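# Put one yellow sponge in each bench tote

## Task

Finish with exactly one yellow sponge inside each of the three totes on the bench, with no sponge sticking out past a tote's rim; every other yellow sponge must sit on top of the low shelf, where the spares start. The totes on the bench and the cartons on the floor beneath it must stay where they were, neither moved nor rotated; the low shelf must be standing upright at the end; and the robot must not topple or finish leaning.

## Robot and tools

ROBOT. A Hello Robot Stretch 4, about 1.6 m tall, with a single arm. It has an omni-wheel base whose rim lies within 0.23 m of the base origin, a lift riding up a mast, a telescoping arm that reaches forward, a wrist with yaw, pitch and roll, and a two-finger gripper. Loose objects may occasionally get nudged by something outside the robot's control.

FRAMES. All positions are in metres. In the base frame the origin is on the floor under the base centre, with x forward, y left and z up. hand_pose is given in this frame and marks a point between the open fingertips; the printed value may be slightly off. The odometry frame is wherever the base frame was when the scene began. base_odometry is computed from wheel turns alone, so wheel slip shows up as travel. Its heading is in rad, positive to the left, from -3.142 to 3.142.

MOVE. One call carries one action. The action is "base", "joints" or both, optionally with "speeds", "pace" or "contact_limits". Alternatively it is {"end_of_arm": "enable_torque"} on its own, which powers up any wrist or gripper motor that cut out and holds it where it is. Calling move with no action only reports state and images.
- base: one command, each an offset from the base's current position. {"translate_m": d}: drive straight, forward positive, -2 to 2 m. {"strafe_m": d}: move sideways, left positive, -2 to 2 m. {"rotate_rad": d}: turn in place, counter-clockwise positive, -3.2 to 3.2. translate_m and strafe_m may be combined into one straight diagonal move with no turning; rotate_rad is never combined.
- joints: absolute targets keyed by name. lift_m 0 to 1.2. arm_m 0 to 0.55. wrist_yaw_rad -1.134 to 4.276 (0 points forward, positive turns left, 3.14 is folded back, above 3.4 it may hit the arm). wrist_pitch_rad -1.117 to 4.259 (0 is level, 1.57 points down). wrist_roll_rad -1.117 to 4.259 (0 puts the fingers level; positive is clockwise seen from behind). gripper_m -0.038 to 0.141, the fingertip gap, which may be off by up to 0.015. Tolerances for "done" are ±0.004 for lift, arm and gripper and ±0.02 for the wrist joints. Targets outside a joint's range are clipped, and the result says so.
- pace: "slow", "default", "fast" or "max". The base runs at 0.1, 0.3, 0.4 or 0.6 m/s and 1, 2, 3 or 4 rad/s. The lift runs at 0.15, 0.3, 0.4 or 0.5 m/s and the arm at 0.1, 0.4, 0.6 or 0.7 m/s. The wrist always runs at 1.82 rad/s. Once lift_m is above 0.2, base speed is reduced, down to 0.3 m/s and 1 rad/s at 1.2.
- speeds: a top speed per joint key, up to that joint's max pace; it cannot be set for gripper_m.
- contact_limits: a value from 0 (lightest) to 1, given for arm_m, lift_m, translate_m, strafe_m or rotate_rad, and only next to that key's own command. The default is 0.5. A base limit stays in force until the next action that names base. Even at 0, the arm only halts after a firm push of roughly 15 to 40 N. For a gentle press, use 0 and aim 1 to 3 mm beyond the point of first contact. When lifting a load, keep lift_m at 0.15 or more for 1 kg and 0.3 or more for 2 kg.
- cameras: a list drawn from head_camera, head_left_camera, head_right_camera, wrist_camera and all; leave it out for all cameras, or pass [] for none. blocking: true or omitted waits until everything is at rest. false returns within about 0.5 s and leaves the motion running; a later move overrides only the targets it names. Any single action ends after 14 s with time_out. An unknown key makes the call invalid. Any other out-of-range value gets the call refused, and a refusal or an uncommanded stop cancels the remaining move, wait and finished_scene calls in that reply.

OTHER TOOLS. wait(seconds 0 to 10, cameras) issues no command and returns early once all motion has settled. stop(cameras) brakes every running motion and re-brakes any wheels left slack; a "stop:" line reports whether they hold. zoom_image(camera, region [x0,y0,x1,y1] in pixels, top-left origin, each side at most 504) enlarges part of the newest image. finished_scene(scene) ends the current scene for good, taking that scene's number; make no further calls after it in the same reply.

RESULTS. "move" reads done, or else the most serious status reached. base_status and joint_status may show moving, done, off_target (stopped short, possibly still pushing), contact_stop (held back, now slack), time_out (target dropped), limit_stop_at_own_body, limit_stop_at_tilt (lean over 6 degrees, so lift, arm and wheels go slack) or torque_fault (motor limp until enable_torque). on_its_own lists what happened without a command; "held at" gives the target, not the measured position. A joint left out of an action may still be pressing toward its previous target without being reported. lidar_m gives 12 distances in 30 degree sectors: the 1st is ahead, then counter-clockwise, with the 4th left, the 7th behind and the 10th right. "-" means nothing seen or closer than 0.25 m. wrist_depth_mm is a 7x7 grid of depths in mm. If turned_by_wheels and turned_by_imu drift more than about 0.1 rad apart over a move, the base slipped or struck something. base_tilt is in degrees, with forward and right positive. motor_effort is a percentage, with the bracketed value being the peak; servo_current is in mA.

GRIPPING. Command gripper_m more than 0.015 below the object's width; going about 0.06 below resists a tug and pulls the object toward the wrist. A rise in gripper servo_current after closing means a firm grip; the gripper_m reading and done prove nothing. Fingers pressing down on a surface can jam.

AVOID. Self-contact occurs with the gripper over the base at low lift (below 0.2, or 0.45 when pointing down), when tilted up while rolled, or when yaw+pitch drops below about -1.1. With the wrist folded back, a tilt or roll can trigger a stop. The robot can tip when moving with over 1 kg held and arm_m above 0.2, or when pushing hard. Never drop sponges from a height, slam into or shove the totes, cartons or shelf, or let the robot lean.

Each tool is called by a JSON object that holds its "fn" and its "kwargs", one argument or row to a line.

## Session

{"fn": "move", "kwargs": {

}}

Scene clock: 0.00 s.
base_odometry: x=+0.000 y=+0.000 heading=+0.000
turned_by_wheels: +0.000
turned_by_imu: +0.000
base_tilt: forward=-0.1 right=+0.9
lidar_m: 0.84 0.82 1.93 1.93 1.51 1.70 1.89 1.25 1.40 2.22 2.63 1.06
base_status: not commanded
joint_positions: lift_m=+0.202 arm_m=+0.001 wrist_yaw_rad=+3.127 wrist_pitch_rad=+0.001 wrist_roll_rad=+0.000 gripper_m=+0.056
joint_status: not commanded
measured_speeds: all 0
motor_effort: lift_m=+20 arm_m=-3 wheel_0=-1 wheel_1=+0 wheel_2=+0
servo_current: wrist_yaw_rad=33 wrist_pitch_rad=39 wrist_roll_rad=46 gripper_m=59
hand_pose: x=-0.1147 y=+0.0917 z=+0.3795 quat_wxyz=(+0.007, -0.001, +0.000, +1.000) (m; base frame)
wrist_depth_mm: 131 132 - - - - - / - 133 192 - - - - / 107 134 186 - - - 1756 / 117 135 258 - - - 1756 / 135 - - - - 1983 1537 / 229 1255 189 1255 188 1182 1118 / 831 866 946 146 842 820 820
pictures: head_camera, head_left_camera, head_right_camera, wrist_camera
camera_calibration:
wrist_camera: T_world_to_cam=[[0.0216667, 0.999351, -0.0287858, -0.0893324], [0.0159801, -0.0291351, -0.999448, 0.441006], [-0.999638, 0.0211947, -0.016601, 0.114577], [0, 0, 0, 1]] pos_world=[0.109424, 0.0996947, 0.440093]

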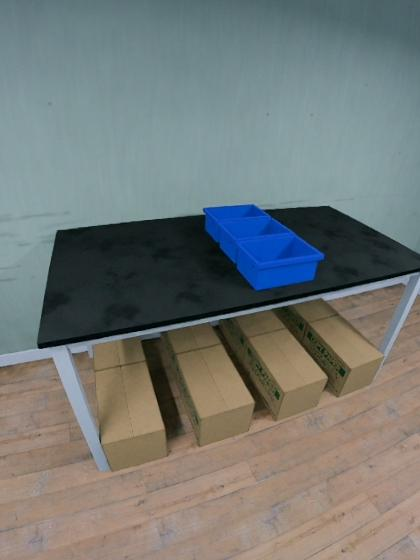

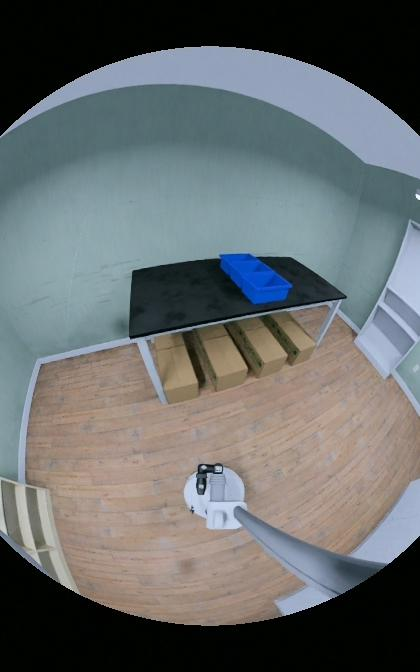

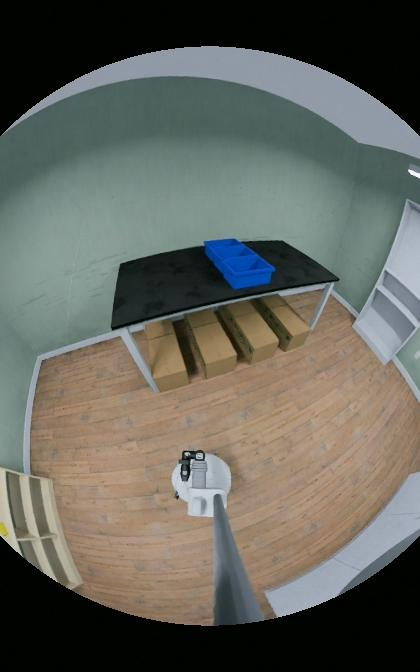

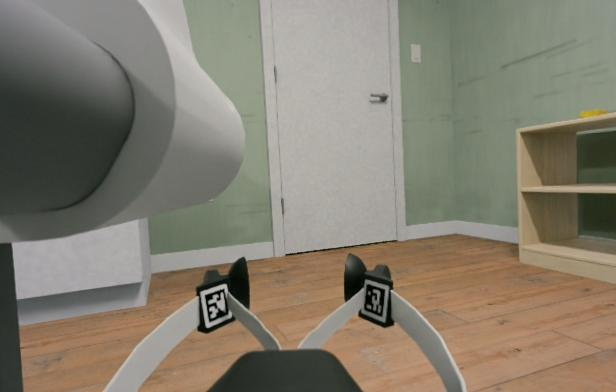

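{"fn": "move", "kwargs": {
  "joints": {"lift_m":1.18},
  "cameras": []
}}

{"fn": "move", "kwargs": {
  "base": {"rotate_rad":0.35},
  "joints": {"wrist_yaw_rad":0,"gripper_m":0.1},
  "cameras": []
}}

{"fn": "move", "kwargs": {
  "joints": {"wrist_pitch_rad":0.9,"arm_m":0.05}
}}

Scene clock: 14.13 s.
move: done
base_odometry: x=+0.000 y=+0.000 heading=+0.000
turned_by_wheels: +0.000
turned_by_imu: +0.000
base_tilt: forward=-0.2 right=+0.8
lidar_m: 0.84 0.82 1.93 1.94 1.50 1.68 1.87 1.25 1.37 2.23 2.61 1.05
base_status: not commanded
joint_positions: lift_m=+1.180 arm_m=+0.001 wrist_yaw_rad=+3.127 wrist_pitch_rad=+0.001 wrist_roll_rad=+0.000 gripper_m=+0.056
joint_status: all done
measured_speeds: all 0
motor_effort: lift_m=+23(28) arm_m=-4(5) wheel_0=+0(1) wheel_1=+0(0) wheel_2=+0(1)
servo_current: wrist_yaw_rad=33(39) wrist_pitch_rad=26(46) wrist_roll_rad=33(52) gripper_m=39(72)
hand_pose: x=-0.1147 y=+0.0917 z=+1.3576 quat_wxyz=(+0.007, -0.001, +0.000, +1.000) (m; base frame)
wrist_depth_mm: 131 132 255 263 - - - / - 133 194 - - - - / 107 134 182 - - - - / 117 135 259 - - - - / 135 - - - - - - / 1499 1618 187 - 188 - - / 1205 1255 - 146 - - 1708
pictures: none
No camera images: "cameras" was empty.

Scene clock: 16.50 s.
move: done
base_odometry: x=+0.000 y=+0.000 heading=+0.349
turned_by_wheels: +0.349
turned_by_imu: +0.344
base_tilt: forward=-0.1 right=+0.9
lidar_m: 0.83 1.81 1.96 1.52 1.59 1.94 1.25 1.30 1.82 2.60 1.23 0.88
base_status: done
joint_positions: lift_m=+1.180 arm_m=+0.001 wrist_yaw_rad=+0.003 wrist_pitch_rad=+0.001 wrist_roll_rad=+0.000 gripper_m=+0.100
joint_status: all done
measured_speeds: all 0
motor_effort: lift_m=+23(23) arm_m=-4(5) wheel_0=-3(9) wheel_1=-3(7) wheel_2=-3(9)
servo_current: wrist_yaw_rad=39(104) wrist_pitch_rad=33(39) wrist_roll_rad=39(59) gripper_m=39(111)
hand_pose: x=+0.4610 y=-0.0867 z=+1.3576 quat_wxyz=(+1.000, +0.000, +0.001, +0.001) (m; base frame)
wrist_depth_mm: - - - - - - - / - - - - - - - / - - - - - - - / - - - - - - - / - - - - - - - / - 181 189 - 186 - - / - 133 - - - - -
pictures: none
No camera images: "cameras" was empty.

Scene clock: 17.63 s.
move: done
base_odometry: x=+0.000 y=+0.000 heading=+0.349
turned_by_wheels: +0.000
turned_by_imu: +0.000
base_tilt: forward=-0.2 right=+0.8
lidar_m: 0.83 1.82 1.96 1.53 1.59 1.94 1.26 1.31 1.79 2.62 1.22 0.87
base_status: not commanded
joint_positions: lift_m=+1.180 arm_m=+0.050 wrist_yaw_rad=+0.002 wrist_pitch_rad=+0.897 wrist_roll_rad=+0.000 gripper_m=+0.100
joint_status: all done
measured_speeds: all 0
motor_effort: lift_m=+23(23) arm_m=+5(8) wheel_0=-3(3) wheel_1=-3(3) wheel_2=-3(3)
servo_current: wrist_yaw_rad=33(39) wrist_pitch_rad=33(98) wrist_roll_rad=39(59) gripper_m=59(65)
hand_pose: x=+0.4009 y=-0.0870 z=+1.1326 quat_wxyz=(+0.901, -0.001, +0.434, +0.001) (m; base frame)
wrist_depth_mm: - - 778 768 759 750 - / - 699 691 699 699 699 691 / 1863 1921 1808 1618 1537 1576 1576 / 1708 1708 1661 1366 1366 1336 1308 / 1537 1537 1366 1281 1255 1366 1308 / 1397 1366 196 1366 191 1308 1336 / 1308 1255 1281 - 1281 1229 1229
pictures: head_camera, head_left_camera, head_right_camera, wrist_camera
camera_calibration:
wrist_camera: T_world_to_cam=[[-0.0242101, -0.999625, -0.0128146, -0.0738558], [-0.790708, 0.0269906, -0.611598, 1.0692], [0.611714, -0.0046742, -0.791065, 0.875188], [0, 0, 0, 1]] pos_world=[0.308269, -0.0985955, 1.3453]

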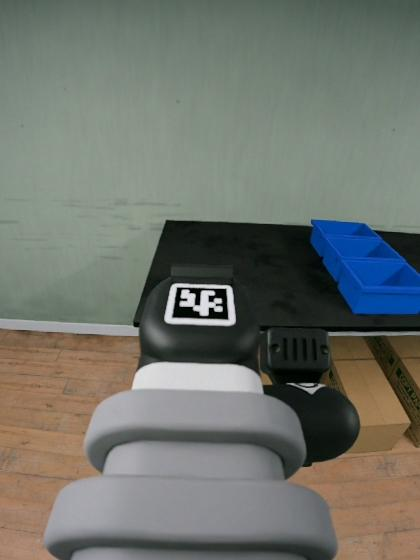

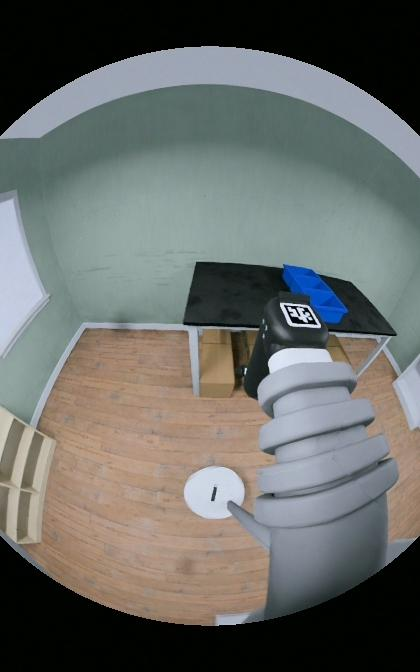

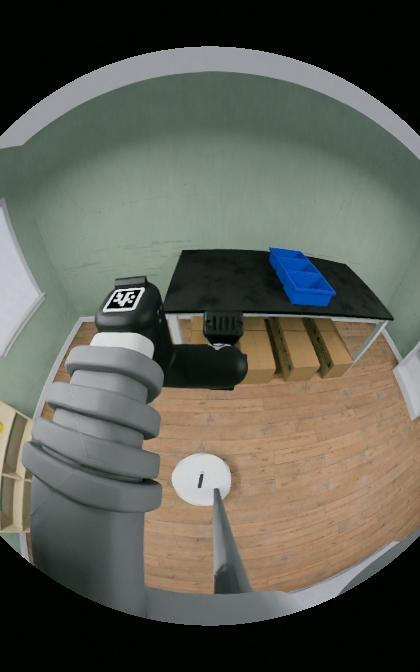

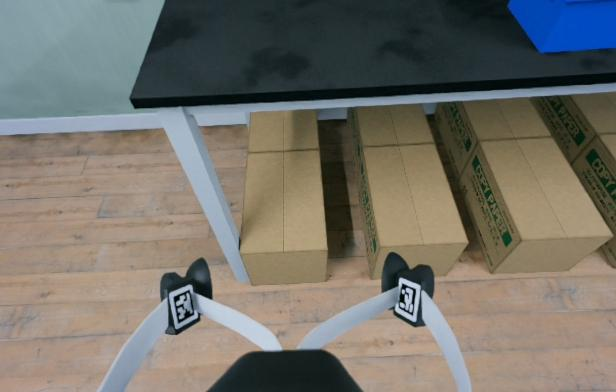

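{"fn": "move", "kwargs": {
  "base": {"rotate_rad":0.033},
  "cameras": []
}}

{"fn": "move", "kwargs": {
  "base": {"strafe_m":-0.65},
  "pace": "slow",
  "cameras": ["wrist_camera"]
}}

{"fn": "move", "kwargs": {
  "joints": {"arm_m":0.5},
  "pace": "slow",
  "cameras": ["wrist_camera","head_right_camera"]
}}

Scene clock: 32.10 s.
move: done
base_odometry: x=+0.000 y=+0.000 heading=+0.381
turned_by_wheels: +0.032
turned_by_imu: +0.032
base_tilt: forward=-0.2 right=+0.9
lidar_m: 0.80 1.84 1.96 1.52 1.58 1.91 1.27 1.33 1.84 2.64 1.17 0.88
base_status: done
joint_positions: lift_m=+1.180 arm_m=+0.050 wrist_yaw_rad=+0.002 wrist_pitch_rad=+0.897 wrist_roll_rad=+0.000 gripper_m=+0.100
joint_status: not commanded
measured_speeds: all 0
motor_effort: lift_m=+23(23) arm_m=+5(6) wheel_0=-4(6) wheel_1=-3(8) wheel_2=-4(6)
servo_current: wrist_yaw_rad=33(39) wrist_pitch_rad=26(39) wrist_roll_rad=33(52) gripper_m=20(59)
hand_pose: x=+0.4009 y=-0.0870 z=+1.1325 quat_wxyz=(+0.901, -0.001, +0.434, +0.001) (m; base frame)
wrist_depth_mm: - - 778 759 759 768 - / - - 707 699 691 683 668 / 1921 1863 1921 1537 1499 1576 1499 / 1756 1708 1661 1308 1336 1336 1308 / 1537 1537 1499 1281 1229 1336 1229 / 1430 1397 197 1366 191 1336 1366 / 1281 1229 1255 - 1281 1255 1229
pictures: none
No camera images: "cameras" was empty.

Scene clock: 39.73 s.
move: done
base_odometry: x=+0.242 y=-0.603 heading=+0.381
turned_by_wheels: +0.000
turned_by_imu: -0.003
base_tilt: forward=-0.2 right=+1.0
lidar_m: 0.83 0.85 2.54 2.15 2.26 1.30 1.26 1.36 2.37 1.97 1.16 0.85
base_status: done
joint_positions: lift_m=+1.180 arm_m=+0.050 wrist_yaw_rad=+0.002 wrist_pitch_rad=+0.897 wrist_roll_rad=+0.000 gripper_m=+0.100
joint_status: not commanded
measured_speeds: all 0
motor_effort: lift_m=+23(23) arm_m=+5(6) wheel_0=+3(11) wheel_1=-2(10) wheel_2=+0(2)
servo_current: wrist_yaw_rad=26(46) wrist_pitch_rad=33(46) wrist_roll_rad=39(59) gripper_m=39(78)
hand_pose: x=+0.4009 y=-0.0870 z=+1.1325 quat_wxyz=(+0.901, -0.001, +0.434, +0.001) (m; base frame)
wrist_depth_mm: 798 788 647 - 768 768 759 / 699 691 691 691 691 676 676 / 1921 1499 1576 1618 1618 1537 1863 / 1708 1397 1336 1537 1336 - 1661 / 1281 1281 1229 1430 1229 - 1430 / 1397 1366 196 1397 192 1366 1366 / 1308 1255 1281 - 1281 1229 1255
pictures: wrist_camera
camera_calibration:
wrist_camera: T_world_to_cam=[[-0.0242105, -0.999625, -0.0128128, -0.0738581], [-0.790745, 0.0269902, -0.61155, 1.06914], [0.611667, -0.00467429, -0.791102, 0.875252], [0, 0, 0, 1]] pos_world=[0.308269, -0.0985955, 1.3453]

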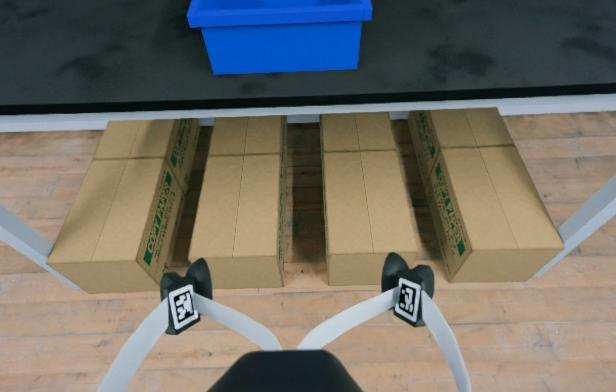

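Scene clock: 45.50 s.
move: done
base_odometry: x=+0.242 y=-0.603 heading=+0.381
turned_by_wheels: +0.000
turned_by_imu: +0.000
base_tilt: forward=-0.2 right=+0.9
lidar_m: 0.82 0.86 2.55 2.17 2.30 1.31 1.25 1.36 2.35 1.99 1.17 0.83
base_status: not commanded
joint_positions: lift_m=+1.180 arm_m=+0.500 wrist_yaw_rad=+0.002 wrist_pitch_rad=+0.897 wrist_roll_rad=+0.000 gripper_m=+0.100
joint_status: all done
measured_speeds: all 0
motor_effort: lift_m=+23(23) arm_m=+6(9) wheel_0=+3(3) wheel_1=-2(2) wheel_2=+0(1)
servo_current: wrist_yaw_rad=33(39) wrist_pitch_rad=33(46) wrist_roll_rad=39(59) gripper_m=46(72)
hand_pose: x=+0.8508 y=-0.0870 z=+1.1325 quat_wxyz=(+0.901, -0.001, +0.434, +0.001) (m; base frame)
wrist_depth_mm: 788 768 - - 750 768 759 / 691 691 462 462 640 661 661 / 603 597 462 - 559 580 574 / 535 530 - - 433 521 512 / 480 368 334 334 336 466 466 / 442 433 193 427 189 430 421 / 410 404 407 - 399 399 397
pictures: head_right_camera, wrist_camera
camera_calibration:
wrist_camera: T_world_to_cam=[[-0.0242105, -0.999625, -0.0128128, -0.0629633], [-0.790745, 0.0269902, -0.61155, 1.42498], [0.611667, -0.00467429, -0.791102, 0.600002], [0, 0, 0, 1]] pos_world=[0.758269, -0.0985955, 1.3453]

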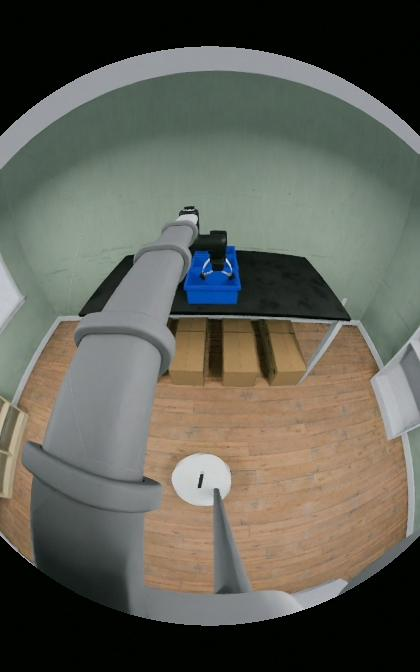

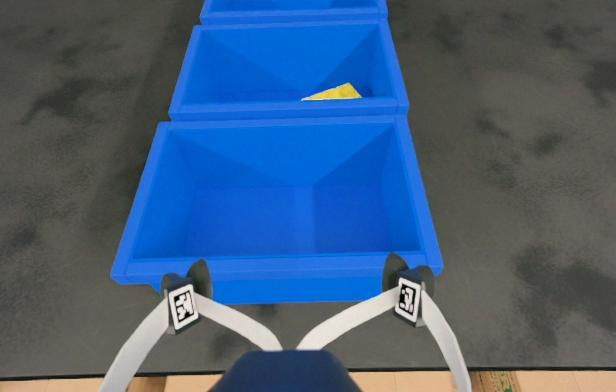

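{"fn": "move", "kwargs": {
  "base": {"translate_m":0.3},
  "pace": "slow",
  "cameras": ["wrist_camera"]
}}

Scene clock: 53.27 s.
move: done
base_odometry: x=+0.520 y=-0.492 heading=+0.382
turned_by_wheels: +0.000
turned_by_imu: +0.000
base_tilt: forward=+0.0 right=+0.8
lidar_m: 0.51 0.54 0.76 2.16 2.27 1.62 1.55 1.64 2.36 1.98 0.77 0.55
base_status: done
joint_positions: lift_m=+1.180 arm_m=+0.500 wrist_yaw_rad=+0.002 wrist_pitch_rad=+0.897 wrist_roll_rad=+0.000 gripper_m=+0.100
joint_status: not commanded
measured_speeds: all 0
motor_effort: lift_m=+23(23) arm_m=+6(6) wheel_0=+5(11) wheel_1=+1(6) wheel_2=-4(9)
servo_current: wrist_yaw_rad=33(39) wrist_pitch_rad=33(39) wrist_roll_rad=39(52) gripper_m=33(78)
hand_pose: x=+0.8509 y=-0.0870 z=+1.1325 quat_wxyz=(+0.901, -0.001, +0.434, +0.001) (m; base frame)
wrist_depth_mm: - - - - - 741 732 / 699 683 525 - 668 654 640 / 603 609 580 603 591 580 574 / 544 535 - - 392 521 517 / 484 404 466 469 407 466 459 / 439 320 198 397 192 424 424 / 402 285 287 - 287 377 392
pictures: wrist_camera
camera_calibration:
wrist_camera: T_world_to_cam=[[-0.0242105, -0.999625, -0.0128128, -0.0629633], [-0.790745, 0.0269902, -0.61155, 1.42498], [0.611667, -0.00467429, -0.791102, 0.600002], [0, 0, 0, 1]] pos_world=[0.758269, -0.0985955, 1.3453]

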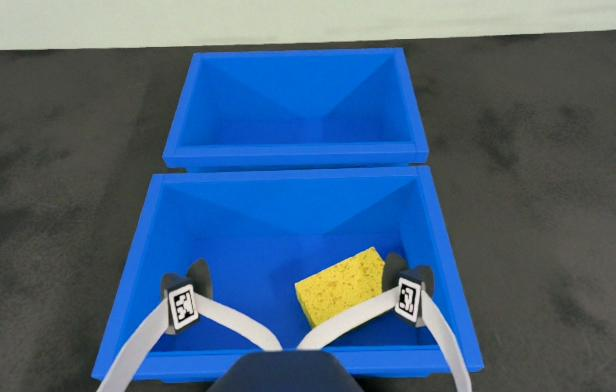

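{"fn": "move", "kwargs": {
  "base": {"translate_m":-0.6},
  "pace": "slow",
  "cameras": []
}}

{"fn": "move", "kwargs": {
  "joints": {"arm_m":0.05,"lift_m":0.85},
  "cameras": []
}}

{"fn": "move", "kwargs": {
  "base": {"rotate_rad":1.571},
  "pace": "slow"
}}

{"fn": "zoom_image", "kwargs": {
  "camera": "head_camera",
  "region": [0, 150, 420, 400]
}}

Scene clock: 75.73 s.
move: done
base_odometry: x=-0.037 y=-0.715 heading=+0.381
turned_by_wheels: +0.000
turned_by_imu: +0.001
base_tilt: forward=-0.2 right=+0.8
lidar_m: 1.10 1.18 2.64 2.17 2.18 1.01 0.96 1.02 1.42 1.99 2.06 1.17
base_status: done
joint_positions: lift_m=+1.180 arm_m=+0.500 wrist_yaw_rad=+0.002 wrist_pitch_rad=+0.897 wrist_roll_rad=+0.000 gripper_m=+0.100
joint_status: not commanded
measured_speeds: all 0
motor_effort: lift_m=+23(23) arm_m=+5(6) wheel_0=-3(10) wheel_1=-2(8) wheel_2=+3(9)
servo_current: wrist_yaw_rad=33(39) wrist_pitch_rad=39(46) wrist_roll_rad=52(59) gripper_m=52(85)
hand_pose: x=+0.8509 y=-0.0870 z=+1.1325 quat_wxyz=(+0.901, -0.001, +0.434, +0.001) (m; base frame)
wrist_depth_mm: 798 778 627 - 741 759 759 / 699 683 521 512 661 661 654 / 615 597 597 591 585 585 585 / 1661 1430 1397 1430 1366 1397 1661 / 1537 1281 1229 1366 1205 - 1499 / 1205 1160 197 1308 192 - 1308 / 1281 1229 1229 - 1281 1255 1229
pictures: none
No camera images: "cameras" was empty.

Scene clock: 78.13 s.
move: done
base_odometry: x=-0.037 y=-0.715 heading=+0.381
turned_by_wheels: +0.000
turned_by_imu: +0.000
base_tilt: forward=-0.3 right=+0.9
lidar_m: 1.10 1.18 2.64 2.18 2.18 1.01 0.96 1.03 1.42 1.99 2.06 1.18
base_status: not commanded
joint_positions: lift_m=+0.850 arm_m=+0.050 wrist_yaw_rad=+0.002 wrist_pitch_rad=+0.897 wrist_roll_rad=+0.000 gripper_m=+0.100
joint_status: all done
measured_speeds: all 0
motor_effort: lift_m=+17(22) arm_m=-6(9) wheel_0=-3(4) wheel_1=-2(3) wheel_2=+3(3)
servo_current: wrist_yaw_rad=33(39) wrist_pitch_rad=33(39) wrist_roll_rad=46(59) gripper_m=26(78)
hand_pose: x=+0.4011 y=-0.0870 z=+0.8030 quat_wxyz=(+0.901, -0.001, +0.434, +0.001) (m; base frame)
wrist_depth_mm: 1808 1464 1430 1464 1430 1430 1708 / 1255 1281 1205 1255 1182 - 1464 / 1160 1281 1160 1336 1255 - 1336 / 1281 1255 1281 1281 1255 1229 1205 / 1160 1160 1160 1138 1160 1098 1098 / 1078 1025 197 1042 190 1008 1025 / 976 946 946 - 960 946 931
pictures: none
No camera images: "cameras" was empty.

Scene clock: 81.00 s.
move: done
base_odometry: x=-0.037 y=-0.715 heading=+1.951
turned_by_wheels: +1.570
turned_by_imu: +1.548
base_tilt: forward=-0.2 right=+0.9
lidar_m: 2.15 2.21 1.00 0.94 1.02 1.43 1.98 2.10 1.17 1.12 1.16 2.66
base_status: done
joint_positions: lift_m=+0.850 arm_m=+0.050 wrist_yaw_rad=+0.002 wrist_pitch_rad=+0.897 wrist_roll_rad=+0.000 gripper_m=+0.100
joint_status: not commanded
measured_speeds: all 0
motor_effort: lift_m=+17(17) arm_m=-5(6) wheel_0=-4(9) wheel_1=-2(8) wheel_2=-4(10)
servo_current: wrist_yaw_rad=33(39) wrist_pitch_rad=26(46) wrist_roll_rad=46(59) gripper_m=33(72)
hand_pose: x=+0.4011 y=-0.0870 z=+0.8030 quat_wxyz=(+0.901, -0.001, +0.434, +0.001) (m; base frame)
wrist_depth_mm: 1983 1921 1921 1921 1808 1921 1808 / 1708 1661 1708 1661 1576 1618 1576 / 1464 1464 1430 1397 1397 1397 1430 / 1308 1281 1255 1281 1229 1229 1229 / 1182 1138 1138 1138 1118 1118 1118 / 1078 1025 196 1042 190 1008 1008 / 991 946 976 - 946 917 931
pictures: head_camera, head_left_camera, head_right_camera, wrist_camera
camera_calibration:
wrist_camera: T_world_to_cam=[[-0.0243529, -0.999622, -0.0127927, -0.0780489], [-0.79079, 0.0270908, -0.611488, 0.867835], [0.611603, -0.00477517, -0.791151, 0.61446], [0, 0, 0, 1]] pos_world=[0.308569, -0.0985955, 1.0158]

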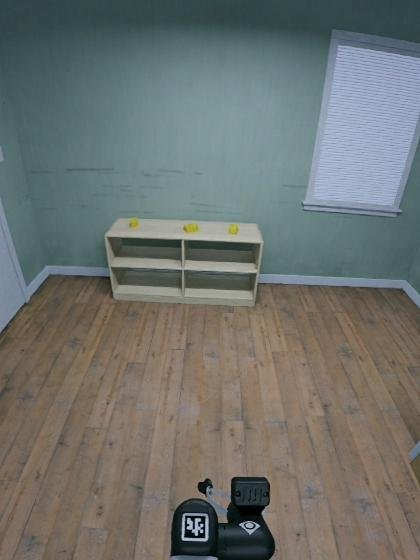

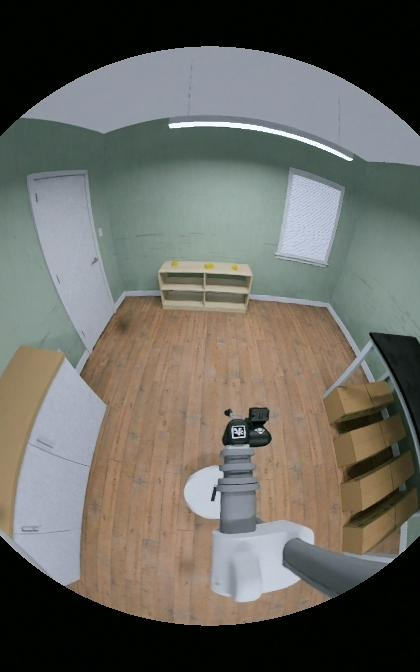

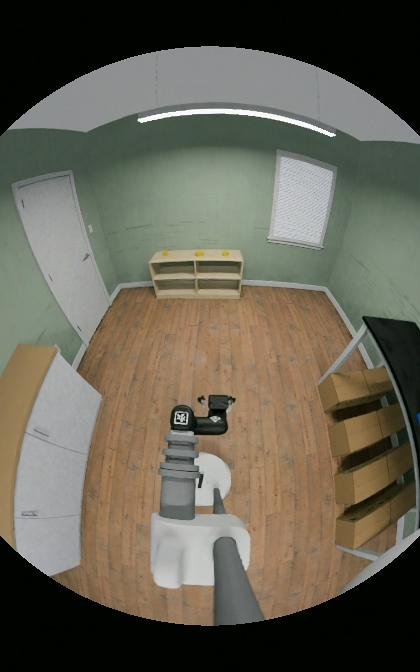

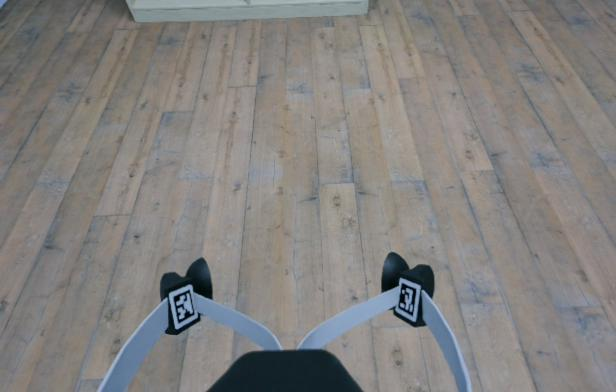

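Scaled by 1.200 from the camera's 420x560 image, which has a finer 1200x1600 frame.

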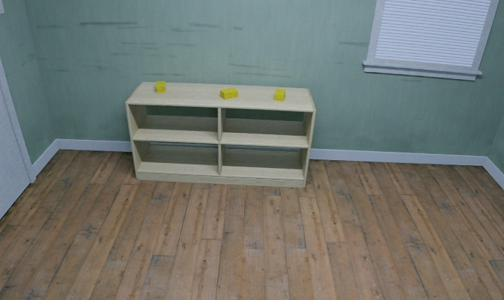

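{"fn": "move", "kwargs": {
  "base": {"translate_m":1.5,"strafe_m":-0.1},
  "cameras": ["wrist_camera","head_camera"]
}}

Scene clock: 93.23 s.
move: done
base_odometry: x=-0.501 y=+0.715 heading=+1.952
turned_by_wheels: +0.000
turned_by_imu: +0.000
base_tilt: forward=-0.2 right=+0.9
lidar_m: 0.68 0.72 1.02 1.64 1.39 1.53 3.56 1.50 1.23 1.95 1.50 0.68
base_status: done
joint_positions: lift_m=+0.850 arm_m=+0.050 wrist_yaw_rad=+0.002 wrist_pitch_rad=+0.897 wrist_roll_rad=+0.000 gripper_m=+0.100
joint_status: not commanded
measured_speeds: all 0
motor_effort: lift_m=+17(17) arm_m=-5(6) wheel_0=+4(10) wheel_1=+1(7) wheel_2=-1(12)
servo_current: wrist_yaw_rad=33(39) wrist_pitch_rad=33(46) wrist_roll_rad=39(59) gripper_m=52(78)
hand_pose: x=+0.4011 y=-0.0870 z=+0.8030 quat_wxyz=(+0.901, -0.001, +0.434, +0.001) (m; base frame)
wrist_depth_mm: 750 741 732 732 715 - - / 661 615 640 615 634 - - / 585 580 574 580 580 - - / 854 798 831 831 809 1205 1229 / 1025 931 1025 1008 976 1138 1098 / 1042 1025 197 1025 190 1008 991 / 991 931 976 - 960 917 960
pictures: head_camera, wrist_camera
camera_calibration:
wrist_camera: T_world_to_cam=[[-0.0243529, -0.999622, -0.0127927, -0.0780489], [-0.79079, 0.0270908, -0.611488, 0.867835], [0.611603, -0.00477517, -0.791151, 0.61446], [0, 0, 0, 1]] pos_world=[0.308569, -0.0985955, 1.0158]

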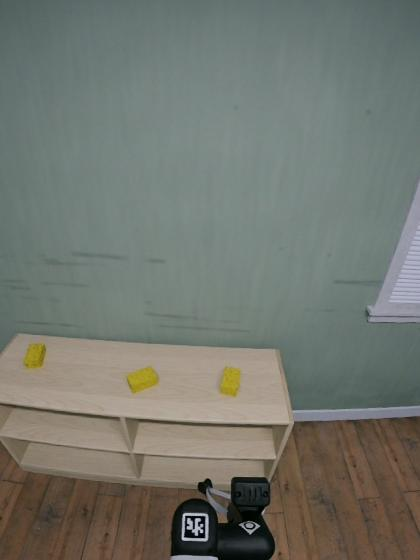

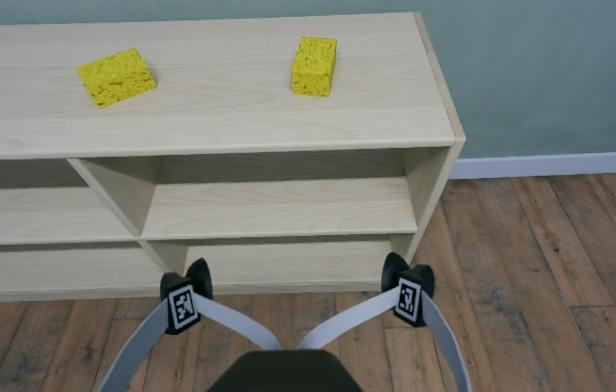

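{"fn": "move", "kwargs": {
  "base": {"translate_m":0.18,"strafe_m":-0.018},
  "joints": {"wrist_yaw_rad":-0.13},
  "cameras": []
}}

{"fn": "move", "kwargs": {
  "joints": {"arm_m":0.39,"lift_m":0.76},
  "pace": "slow",
  "cameras": ["wrist_camera"]
}}

Scene clock: 107.63 s.
move: done
base_odometry: x=-0.552 y=+0.888 heading=+1.952
turned_by_wheels: +0.000
turned_by_imu: +0.000
base_tilt: forward=-0.2 right=+0.9
lidar_m: 0.49 0.53 0.74 1.64 1.52 1.57 3.87 1.48 1.32 1.93 1.24 0.51
base_status: done
joint_positions: lift_m=+0.850 arm_m=+0.050 wrist_yaw_rad=-0.128 wrist_pitch_rad=+0.897 wrist_roll_rad=+0.000 gripper_m=+0.100
joint_status: all done
measured_speeds: all 0
motor_effort: lift_m=+17(17) arm_m=-5(6) wheel_0=+2(12) wheel_1=+1(8) wheel_2=+0(11)
servo_current: wrist_yaw_rad=26(78) wrist_pitch_rad=46(46) wrist_roll_rad=46(59) gripper_m=39(85)
hand_pose: x=+0.3883 y=-0.1096 z=+0.8030 quat_wxyz=(+0.899, +0.028, +0.433, -0.057) (m; base frame)
wrist_depth_mm: 591 615 634 661 691 715 732 / 647 654 654 634 654 - - / 580 569 554 544 554 - - / 500 508 504 500 496 1205 1229 / 462 462 462 723 549 1118 1078 / 603 683 197 691 190 1025 991 / 878 732 904 - 946 917 931
pictures: none
No camera images: "cameras" was empty.

Scene clock: 112.30 s.
move: done
base_odometry: x=-0.552 y=+0.888 heading=+1.952
turned_by_wheels: +0.000
turned_by_imu: +0.000
base_tilt: forward=-0.2 right=+0.8
lidar_m: 0.49 0.53 0.75 1.65 1.53 1.58 3.87 1.47 1.32 1.94 1.24 0.52
base_status: not commanded
joint_positions: lift_m=+0.760 arm_m=+0.390 wrist_yaw_rad=-0.128 wrist_pitch_rad=+0.897 wrist_roll_rad=+0.000 gripper_m=+0.100
joint_status: all done
measured_speeds: all 0
motor_effort: lift_m=+16(18) arm_m=+6(9) wheel_0=+2(3) wheel_1=+1(1) wheel_2=+1(1)
servo_current: wrist_yaw_rad=33(39) wrist_pitch_rad=33(46) wrist_roll_rad=39(59) gripper_m=33(72)
hand_pose: x=+0.7280 y=-0.1096 z=+0.7131 quat_wxyz=(+0.899, +0.028, +0.433, -0.057) (m; base frame)
wrist_depth_mm: 267 277 286 297 309 324 338 / 301 314 327 342 357 373 397 / 349 362 382 402 427 445 480 / 399 407 387 384 379 387 615 / 353 351 349 345 342 340 759 / 320 315 198 315 191 314 891 / 296 283 291 - 293 279 285
pictures: wrist_camera
camera_calibration:
wrist_camera: T_world_to_cam=[[-0.153615, -0.988049, -0.0127355, 0.00149596], [-0.780679, 0.129255, -0.611419, 1.07567], [0.605758, -0.0839805, -0.791204, 0.338846], [0, 0, 0, 1]] pos_world=[0.634727, -0.109102, 0.925802]

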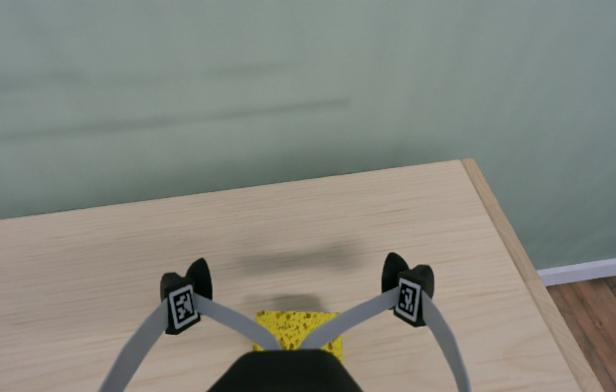

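{"fn": "move", "kwargs": {
  "joints": {"arm_m":0.338,"lift_m":0.72},
  "pace": "slow",
  "cameras": ["wrist_camera"]
}}

Scene clock: 119.43 s.
move: done
base_odometry: x=-0.552 y=+0.888 heading=+1.952
turned_by_wheels: +0.000
turned_by_imu: +0.000
base_tilt: forward=-0.2 right=+0.9
lidar_m: 0.49 0.53 0.76 1.63 1.52 1.57 3.87 1.45 1.31 1.94 1.23 0.54
base_status: not commanded
joint_positions: lift_m=+0.720 arm_m=+0.338 wrist_yaw_rad=-0.128 wrist_pitch_rad=+0.897 wrist_roll_rad=+0.000 gripper_m=+0.100
joint_status: all done
measured_speeds: all 0
motor_effort: lift_m=+17(18) arm_m=-6(8) wheel_0=+2(2) wheel_1=+1(1) wheel_2=+0(1)
servo_current: wrist_yaw_rad=33(39) wrist_pitch_rad=26(39) wrist_roll_rad=46(52) gripper_m=46(65)
hand_pose: x=+0.6763 y=-0.1096 z=+0.6731 quat_wxyz=(+0.899, +0.028, +0.433, -0.057) (m; base frame)
wrist_depth_mm: 319 330 342 355 368 384 402 / 357 370 387 407 421 445 473 / 394 384 379 377 373 377 569 / 345 340 338 336 329 329 691 / 309 306 297 255 298 296 891 / 281 274 198 232 196 271 268 / 256 248 250 - 254 245 246
pictures: wrist_camera
camera_calibration:
wrist_camera: T_world_to_cam=[[-0.153615, -0.988049, -0.0127355, -0.00695533], [-0.780679, 0.129255, -0.611419, 1.01086], [0.605758, -0.0839805, -0.791204, 0.338515], [0, 0, 0, 1]] pos_world=[0.583027, -0.109102, 0.885802]

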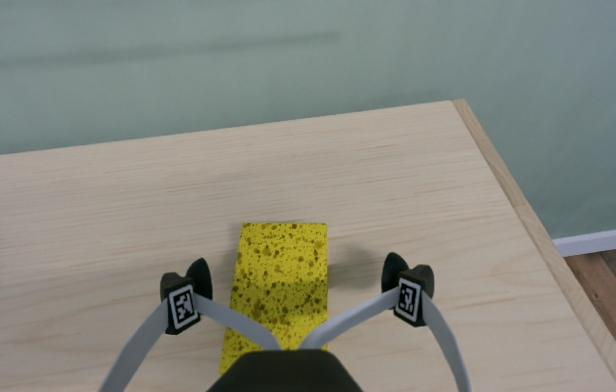

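{"fn": "move", "kwargs": {
  "base": {"strafe_m":0.009},
  "joints": {"arm_m":0.343},
  "pace": "slow",
  "cameras": []
}}

{"fn": "move", "kwargs": {
  "joints": {"lift_m":0.679},
  "speeds": {"lift_m":0.04},
  "contact_limits": {"lift_m":0.1},
  "cameras": ["wrist_camera"]
}}

Scene clock: 129.83 s.
move: done
base_odometry: x=-0.560 y=+0.885 heading=+1.952
turned_by_wheels: +0.000
turned_by_imu: +0.000
base_tilt: forward=-0.2 right=+0.9
lidar_m: 0.48 0.51 0.75 1.63 1.50 1.57 3.77 1.47 1.31 1.94 1.25 0.52
base_status: done
joint_positions: lift_m=+0.720 arm_m=+0.343 wrist_yaw_rad=-0.128 wrist_pitch_rad=+0.897 wrist_roll_rad=+0.000 gripper_m=+0.100
joint_status: all done
measured_speeds: all 0
motor_effort: lift_m=+16(17) arm_m=+6(8) wheel_0=-3(9) wheel_1=+2(6) wheel_2=+0(2)
servo_current: wrist_yaw_rad=33(33) wrist_pitch_rad=39(39) wrist_roll_rad=46(46) gripper_m=59(78)
hand_pose: x=+0.6810 y=-0.1096 z=+0.6731 quat_wxyz=(+0.899, +0.028, +0.433, -0.057) (m; base frame)
wrist_depth_mm: 314 322 334 349 364 377 397 / 355 366 382 402 415 436 473 / 392 394 377 373 373 368 559 / 343 338 336 334 332 329 683 / 309 304 303 252 298 294 298 / 281 273 198 228 196 270 267 / 255 247 253 - 253 245 247
pictures: none
No camera images: "cameras" was empty.

Scene clock: 131.27 s.
move: done
base_odometry: x=-0.560 y=+0.885 heading=+1.952
turned_by_wheels: +0.000
turned_by_imu: +0.000
base_tilt: forward=-0.1 right=+0.9
lidar_m: 0.50 0.50 0.76 1.64 1.52 1.57 3.77 1.47 1.33 1.95 1.23 0.53
base_status: not commanded
joint_positions: lift_m=+0.680 arm_m=+0.343 wrist_yaw_rad=-0.129 wrist_pitch_rad=+0.897 wrist_roll_rad=+0.000 gripper_m=+0.100
joint_status: all done
measured_speeds: all 0
motor_effort: lift_m=+13(17) arm_m=+6(6) wheel_0=-3(3) wheel_1=+2(2) wheel_2=+0(0)
servo_current: wrist_yaw_rad=33(39) wrist_pitch_rad=33(39) wrist_roll_rad=39(52) gripper_m=26(65)
contact_limits: lift_m 0.1
hand_pose: x=+0.6809 y=-0.1098 z=+0.6324 quat_wxyz=(+0.899, +0.028, +0.433, -0.058) (m; base frame)
wrist_depth_mm: 312 322 336 349 364 379 394 / 355 364 377 382 366 418 473 / 330 330 329 325 320 319 544 / 296 293 290 287 286 285 289 / 266 262 254 208 257 257 255 / 240 238 194 189 193 232 231 / 220 212 213 - 218 213 213
pictures: wrist_camera
camera_calibration:
wrist_camera: T_world_to_cam=[[-0.154975, -0.987836, -0.0127682, -0.00601452], [-0.780496, 0.13035, -0.611421, 0.989645], [0.605647, -0.0847896, -0.791203, 0.303575], [0, 0, 0, 1]] pos_world=[0.587622, -0.109202, 0.845202]

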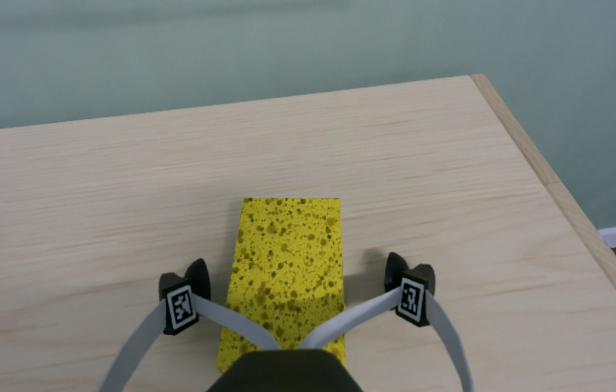

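{"fn": "move", "kwargs": {
  "joints": {"gripper_m":0.02},
  "cameras": []
}}

{"fn": "move", "kwargs": {
  "joints": {"gripper_m":0.0},
  "cameras": ["wrist_camera"]
}}

{"fn": "move", "kwargs": {
  "joints": {"lift_m":0.85},
  "speeds": {"lift_m":0.06},
  "cameras": ["wrist_camera"]
}}

Scene clock: 138.67 s.
move: done
base_odometry: x=-0.560 y=+0.885 heading=+1.952
turned_by_wheels: +0.000
turned_by_imu: +0.000
base_tilt: forward=-0.1 right=+0.9
lidar_m: 0.49 0.52 0.72 1.65 1.51 1.56 3.80 1.49 1.33 1.95 1.25 0.51
base_status: not commanded
joint_positions: lift_m=+0.679 arm_m=+0.343 wrist_yaw_rad=-0.130 wrist_pitch_rad=+0.897 wrist_roll_rad=+0.000 gripper_m=+0.021
joint_status: all done
measured_speeds: all 0
motor_effort: lift_m=+16(16) arm_m=+5(6) wheel_0=-3(3) wheel_1=+2(2) wheel_2=+0(0)
servo_current: wrist_yaw_rad=26(39) wrist_pitch_rad=39(46) wrist_roll_rad=39(52) gripper_m=85(169)
contact_limits: lift_m 0.1
hand_pose: x=+0.6807 y=-0.1100 z=+0.6321 quat_wxyz=(+0.899, +0.028, +0.433, -0.059) (m; base frame)
wrist_depth_mm: 317 324 334 351 366 379 402 / 353 364 370 379 359 364 469 / 325 324 322 319 315 314 544 / 290 287 287 283 281 277 277 / 262 257 250 200 253 250 250 / 236 235 181 180 183 229 228 / 218 209 215 171 211 208 210
pictures: none
No camera images: "cameras" was empty.

Scene clock: 139.60 s.
move: done
base_odometry: x=-0.560 y=+0.885 heading=+1.952
turned_by_wheels: +0.000
turned_by_imu: +0.000
base_tilt: forward=-0.2 right=+0.8
lidar_m: 0.49 0.52 0.75 1.65 1.49 1.55 3.80 1.47 1.31 1.94 1.24 0.54
base_status: not commanded
joint_positions: lift_m=+0.679 arm_m=+0.343 wrist_yaw_rad=-0.130 wrist_pitch_rad=+0.897 wrist_roll_rad=+0.000 gripper_m=+0.001
joint_status: all done
measured_speeds: all 0
motor_effort: lift_m=+16(16) arm_m=+6(6) wheel_0=-3(3) wheel_1=+2(2) wheel_2=+0(0)
servo_current: wrist_yaw_rad=26(33) wrist_pitch_rad=39(39) wrist_roll_rad=46(59) gripper_m=85(182)
contact_limits: lift_m 0.1
hand_pose: x=+0.6807 y=-0.1100 z=+0.6321 quat_wxyz=(+0.899, +0.028, +0.433, -0.059) (m; base frame)
wrist_depth_mm: 317 324 334 351 362 379 399 / 353 364 375 379 359 366 469 / 325 324 320 317 315 314 544 / 291 287 286 282 279 278 278 / 260 258 252 195 253 251 249 / 237 235 180 176 177 233 229 / 217 208 211 167 211 204 210
pictures: wrist_camera
camera_calibration:
wrist_camera: T_world_to_cam=[[-0.156199, -0.987642, -0.01282, -0.0053492], [-0.780334, 0.131349, -0.611414, 0.989401], [0.605542, -0.0854984, -0.791207, 0.303381], [0, 0, 0, 1]] pos_world=[0.587518, -0.109301, 0.844902]

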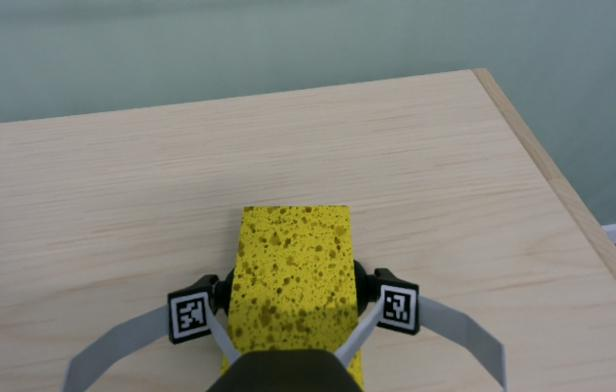

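Scene clock: 142.93 s.
move: done
base_odometry: x=-0.560 y=+0.885 heading=+1.952
turned_by_wheels: +0.000
turned_by_imu: +0.000
base_tilt: forward=-0.2 right=+1.0
lidar_m: 0.50 0.53 0.75 1.65 1.53 1.55 3.78 1.47 1.32 1.93 1.25 0.51
base_status: not commanded
joint_positions: lift_m=+0.850 arm_m=+0.343 wrist_yaw_rad=-0.130 wrist_pitch_rad=+0.897 wrist_roll_rad=+0.000 gripper_m=+0.001
joint_status: all done
measured_speeds: all 0
motor_effort: lift_m=+23(26) arm_m=+5(6) wheel_0=-3(3) wheel_1=+2(2) wheel_2=+0(0)
servo_current: wrist_yaw_rad=33(39) wrist_pitch_rad=46(46) wrist_roll_rad=52(59) gripper_m=124(124)
hand_pose: x=+0.6807 y=-0.1100 z=+0.8025 quat_wxyz=(+0.899, +0.028, +0.433, -0.059) (m; base frame)
wrist_depth_mm: 317 322 336 351 364 382 402 / 353 366 384 402 421 439 469 / 404 427 449 473 500 535 569 / 484 492 500 496 496 661 699 / 452 452 439 195 442 442 1042 / 413 410 180 176 178 407 1025 / 379 364 368 167 370 359 931
pictures: wrist_camera
camera_calibration:
wrist_camera: T_world_to_cam=[[-0.156199, -0.987642, -0.01282, -0.00316467], [-0.780334, 0.131349, -0.611414, 1.09359], [0.605542, -0.0854984, -0.791207, 0.438202], [0, 0, 0, 1]] pos_world=[0.587518, -0.109301, 1.0153]

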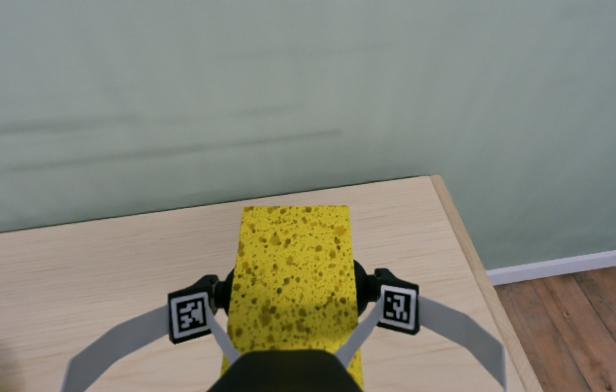

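{"fn": "move", "kwargs": {
  "base": {"translate_m":-0.5},
  "pace": "slow",
  "cameras": []
}}

{"fn": "move", "kwargs": {
  "base": {"translate_m":-1.18},
  "joints": {"arm_m":0.05,"wrist_yaw_rad":0},
  "pace": "slow",
  "cameras": []
}}

{"fn": "move", "kwargs": {
  "base": {"rotate_rad":-1.571},
  "pace": "slow",
  "cameras": []
}}

{"fn": "move", "kwargs": {
  "joints": {"lift_m":1.2},
  "pace": "slow",
  "cameras": ["wrist_camera","head_right_camera"]
}}

Scene clock: 158.00 s.
move: done
base_odometry: x=-0.374 y=+0.421 heading=+1.952
turned_by_wheels: +0.000
turned_by_imu: +0.001
base_tilt: forward=-0.2 right=+0.8
lidar_m: 0.98 1.04 1.72 1.65 1.19 1.54 3.23 1.47 1.10 1.27 1.95 1.07
base_status: done
joint_positions: lift_m=+0.850 arm_m=+0.343 wrist_yaw_rad=-0.130 wrist_pitch_rad=+0.897 wrist_roll_rad=+0.000 gripper_m=+0.001
joint_status: not commanded
measured_speeds: all 0
motor_effort: lift_m=+23(23) arm_m=+6(6) wheel_0=-4(10) wheel_1=-3(7) wheel_2=+3(9)
servo_current: wrist_yaw_rad=26(39) wrist_pitch_rad=33(46) wrist_roll_rad=46(59) gripper_m=85(117)
hand_pose: x=+0.6808 y=-0.1100 z=+0.8025 quat_wxyz=(+0.899, +0.028, +0.433, -0.059) (m; base frame)
wrist_depth_mm: 750 732 750 741 - - - / 615 654 634 634 627 - - / 574 585 597 891 759 1336 1336 / 715 809 831 820 1205 1205 1205 / 788 931 1025 195 1118 1138 1118 / 1008 991 180 176 178 1025 1008 / 976 917 931 167 960 917 946
pictures: none
No camera images: "cameras" was empty.

Scene clock: 171.07 s.
move: done
base_odometry: x=+0.064 y=-0.674 heading=+1.951
turned_by_wheels: +0.000
turned_by_imu: +0.001
base_tilt: forward=-0.2 right=+0.9
lidar_m: 2.17 2.28 1.10 1.06 1.12 1.56 1.99 2.10 1.04 1.01 1.02 2.64
base_status: done
joint_positions: lift_m=+0.850 arm_m=+0.050 wrist_yaw_rad=-0.003 wrist_pitch_rad=+0.897 wrist_roll_rad=+0.000 gripper_m=+0.001
joint_status: all done
measured_speeds: all 0
motor_effort: lift_m=+23(23) arm_m=-5(9) wheel_0=-5(10) wheel_1=-3(7) wheel_2=+3(10)
servo_current: wrist_yaw_rad=33(72) wrist_pitch_rad=33(46) wrist_roll_rad=39(59) gripper_m=98(130)
hand_pose: x=+0.4007 y=-0.0879 z=+0.8025 quat_wxyz=(+0.901, +0.001, +0.434, -0.001) (m; base frame)
wrist_depth_mm: 1983 1863 1921 1921 1808 1863 1808 / 1661 1661 1661 1576 1708 1537 1576 / 1499 1464 1430 1397 1430 1397 1366 / 1281 1255 1281 1229 1255 1229 1229 / 1205 1160 1118 195 1118 1138 1118 / 1042 1042 180 177 177 1060 1025 / 960 931 946 166 946 917 946
pictures: none
No camera images: "cameras" was empty.

Scene clock: 173.93 s.
move: done
base_odometry: x=+0.064 y=-0.674 heading=+0.381
turned_by_wheels: -1.570
turned_by_imu: -1.548
base_tilt: forward=-0.2 right=+0.9
lidar_m: 0.99 1.05 2.63 2.16 2.30 1.11 1.05 1.13 1.58 1.98 2.07 1.04
base_status: done
joint_positions: lift_m=+0.850 arm_m=+0.050 wrist_yaw_rad=-0.002 wrist_pitch_rad=+0.897 wrist_roll_rad=+0.000 gripper_m=+0.001
joint_status: not commanded
measured_speeds: all 0
motor_effort: lift_m=+23(23) arm_m=-6(6) wheel_0=+4(11) wheel_1=+1(8) wheel_2=+3(9)
servo_current: wrist_yaw_rad=26(39) wrist_pitch_rad=39(46) wrist_roll_rad=39(59) gripper_m=98(111)
hand_pose: x=+0.4007 y=-0.0878 z=+0.8025 quat_wxyz=(+0.901, +0.000, +0.434, -0.001) (m; base frame)
wrist_depth_mm: - 1464 1397 1366 1397 1336 1708 / 1281 1281 1205 1281 1229 - 1537 / 1098 1160 1078 1397 1098 - 1336 / 1255 1229 1205 1182 1255 1229 1255 / 1182 1160 1098 195 1138 1138 1098 / 1042 1042 180 176 178 1025 1025 / 960 931 946 167 946 904 946
pictures: none
No camera images: "cameras" was empty.

Scene clock: 177.30 s.
move: done
base_odometry: x=+0.064 y=-0.674 heading=+0.381
turned_by_wheels: +0.000
turned_by_imu: +0.000
base_tilt: forward=-0.2 right=+0.8
lidar_m: 1.01 1.07 2.64 2.16 2.30 1.08 1.06 1.15 1.58 2.00 2.07 1.05
base_status: not commanded
joint_positions: lift_m=+1.200 arm_m=+0.050 wrist_yaw_rad=-0.002 wrist_pitch_rad=+0.897 wrist_roll_rad=+0.000 gripper_m=+0.001
joint_status: all done
measured_speeds: all 0
motor_effort: lift_m=+23(27) arm_m=-5(6) wheel_0=+3(4) wheel_1=+1(1) wheel_2=+3(4)
servo_current: wrist_yaw_rad=26(39) wrist_pitch_rad=33(39) wrist_roll_rad=46(59) gripper_m=98(117)
hand_pose: x=+0.4007 y=-0.0878 z=+1.1525 quat_wxyz=(+0.901, +0.000, +0.434, -0.001) (m; base frame)
wrist_depth_mm: - - 798 798 798 778 798 / - 1756 1756 1661 1756 1808 - / 1983 1618 1618 1808 1708 1921 1808 / 1756 1430 1430 213 1576 - 1618 / 1576 1537 1537 196 1499 1537 1499 / 1397 1430 180 176 176 1430 1366 / 1281 1229 1281 166 1281 1229 1281
pictures: head_right_camera, wrist_camera
camera_calibration:
wrist_camera: T_world_to_cam=[[-0.0289127, -0.999501, -0.0127357, -0.0726497], [-0.790694, 0.0306635, -0.611443, 1.08149], [0.611528, -0.00760841, -0.791186, 0.891011], [0, 0, 0, 1]] pos_world=[0.308153, -0.0989967, 1.3653]

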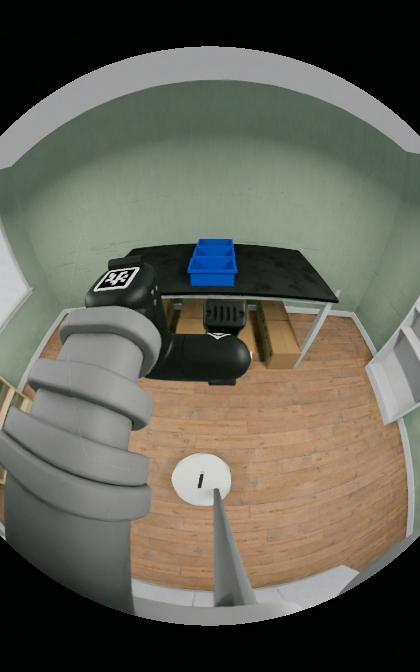

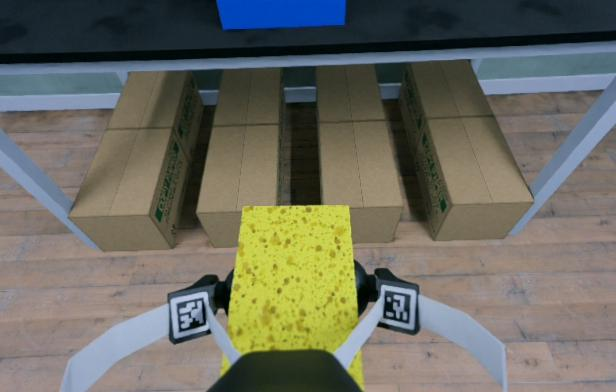

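{"fn": "move", "kwargs": {
  "base": {"translate_m":0.69,"strafe_m":0.012},
  "pace": "slow",
  "contact_limits": {"translate_m":0.3},
  "cameras": ["wrist_camera"]
}}

{"fn": "move", "kwargs": {
  "joints": {"arm_m":0.548},
  "pace": "slow",
  "cameras": ["wrist_camera"]
}}

Scene clock: 195.57 s.
move: done
base_odometry: x=+0.700 y=-0.406 heading=+0.381
turned_by_wheels: +0.000
turned_by_imu: +0.001
base_tilt: forward=-0.1 right=+0.9
lidar_m: 0.32 0.34 0.49 2.19 2.27 1.81 1.77 1.85 2.40 1.98 0.48 0.35
base_status: done
joint_positions: lift_m=+1.200 arm_m=+0.050 wrist_yaw_rad=-0.002 wrist_pitch_rad=+0.897 wrist_roll_rad=+0.000 gripper_m=+0.001
joint_status: not commanded
measured_speeds: all 0
motor_effort: lift_m=+23(24) arm_m=-6(7) wheel_0=+5(10) wheel_1=+2(8) wheel_2=-4(9)
servo_current: wrist_yaw_rad=33(39) wrist_pitch_rad=33(46) wrist_roll_rad=46(59) gripper_m=91(130)
contact_limits: translate_m 0.3
hand_pose: x=+0.4007 y=-0.0878 z=+1.1525 quat_wxyz=(+0.901, +0.000, +0.434, -0.001) (m; base frame)
wrist_depth_mm: - - 699 - 768 778 759 / 732 723 683 - 661 699 691 / 640 640 449 449 455 621 609 / 574 559 445 212 418 549 539 / 508 496 204 195 375 492 488 / 462 347 179 177 177 445 449 / 421 410 413 166 415 402 410
pictures: wrist_camera
camera_calibration:
wrist_camera: T_world_to_cam=[[-0.0289127, -0.999501, -0.0127357, -0.0726526], [-0.790694, 0.0306635, -0.611443, 1.08142], [0.611528, -0.00760841, -0.791186, 0.891072], [0, 0, 0, 1]] pos_world=[0.308053, -0.0989967, 1.3653]

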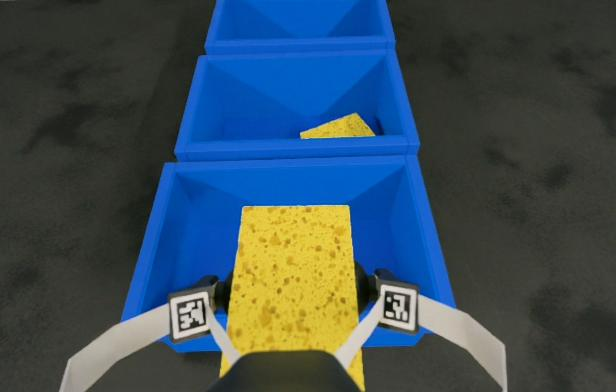

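Scene clock: 201.83 s.
move: done
base_odometry: x=+0.700 y=-0.406 heading=+0.381
turned_by_wheels: +0.000
turned_by_imu: +0.000
base_tilt: forward=-0.2 right=+0.8
lidar_m: 0.32 0.33 0.48 2.17 2.27 1.81 1.78 1.85 2.39 2.00 0.48 0.34
base_status: not commanded
joint_positions: lift_m=+1.200 arm_m=+0.548 wrist_yaw_rad=-0.002 wrist_pitch_rad=+0.897 wrist_roll_rad=+0.000 gripper_m=+0.001
joint_status: all done
measured_speeds: all 0
motor_effort: lift_m=+23(24) arm_m=+6(11) wheel_0=+5(5) wheel_1=+2(2) wheel_2=-4(4)
servo_current: wrist_yaw_rad=33(39) wrist_pitch_rad=33(46) wrist_roll_rad=39(59) gripper_m=72(124)
contact_limits: translate_m 0.3
hand_pose: x=+0.8984 y=-0.0878 z=+1.1525 quat_wxyz=(+0.901, +0.000, +0.434, -0.001) (m; base frame)
wrist_depth_mm: 484 484 488 488 488 492 492 / - - - - - - - / 627 609 615 603 597 597 603 / 564 559 554 549 549 539 539 / 504 504 387 195 427 492 488 / 466 452 180 177 175 445 445 / 421 301 399 166 410 291 407
pictures: wrist_camera
camera_calibration:
wrist_camera: T_world_to_cam=[[-0.0289127, -0.999501, -0.0127357, -0.0582599], [-0.790694, 0.0306635, -0.611443, 1.47502], [0.611528, -0.00760841, -0.791186, 0.586654], [0, 0, 0, 1]] pos_world=[0.805853, -0.0989967, 1.3653]

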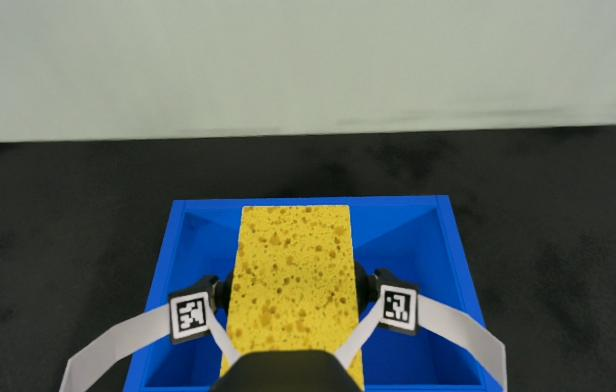

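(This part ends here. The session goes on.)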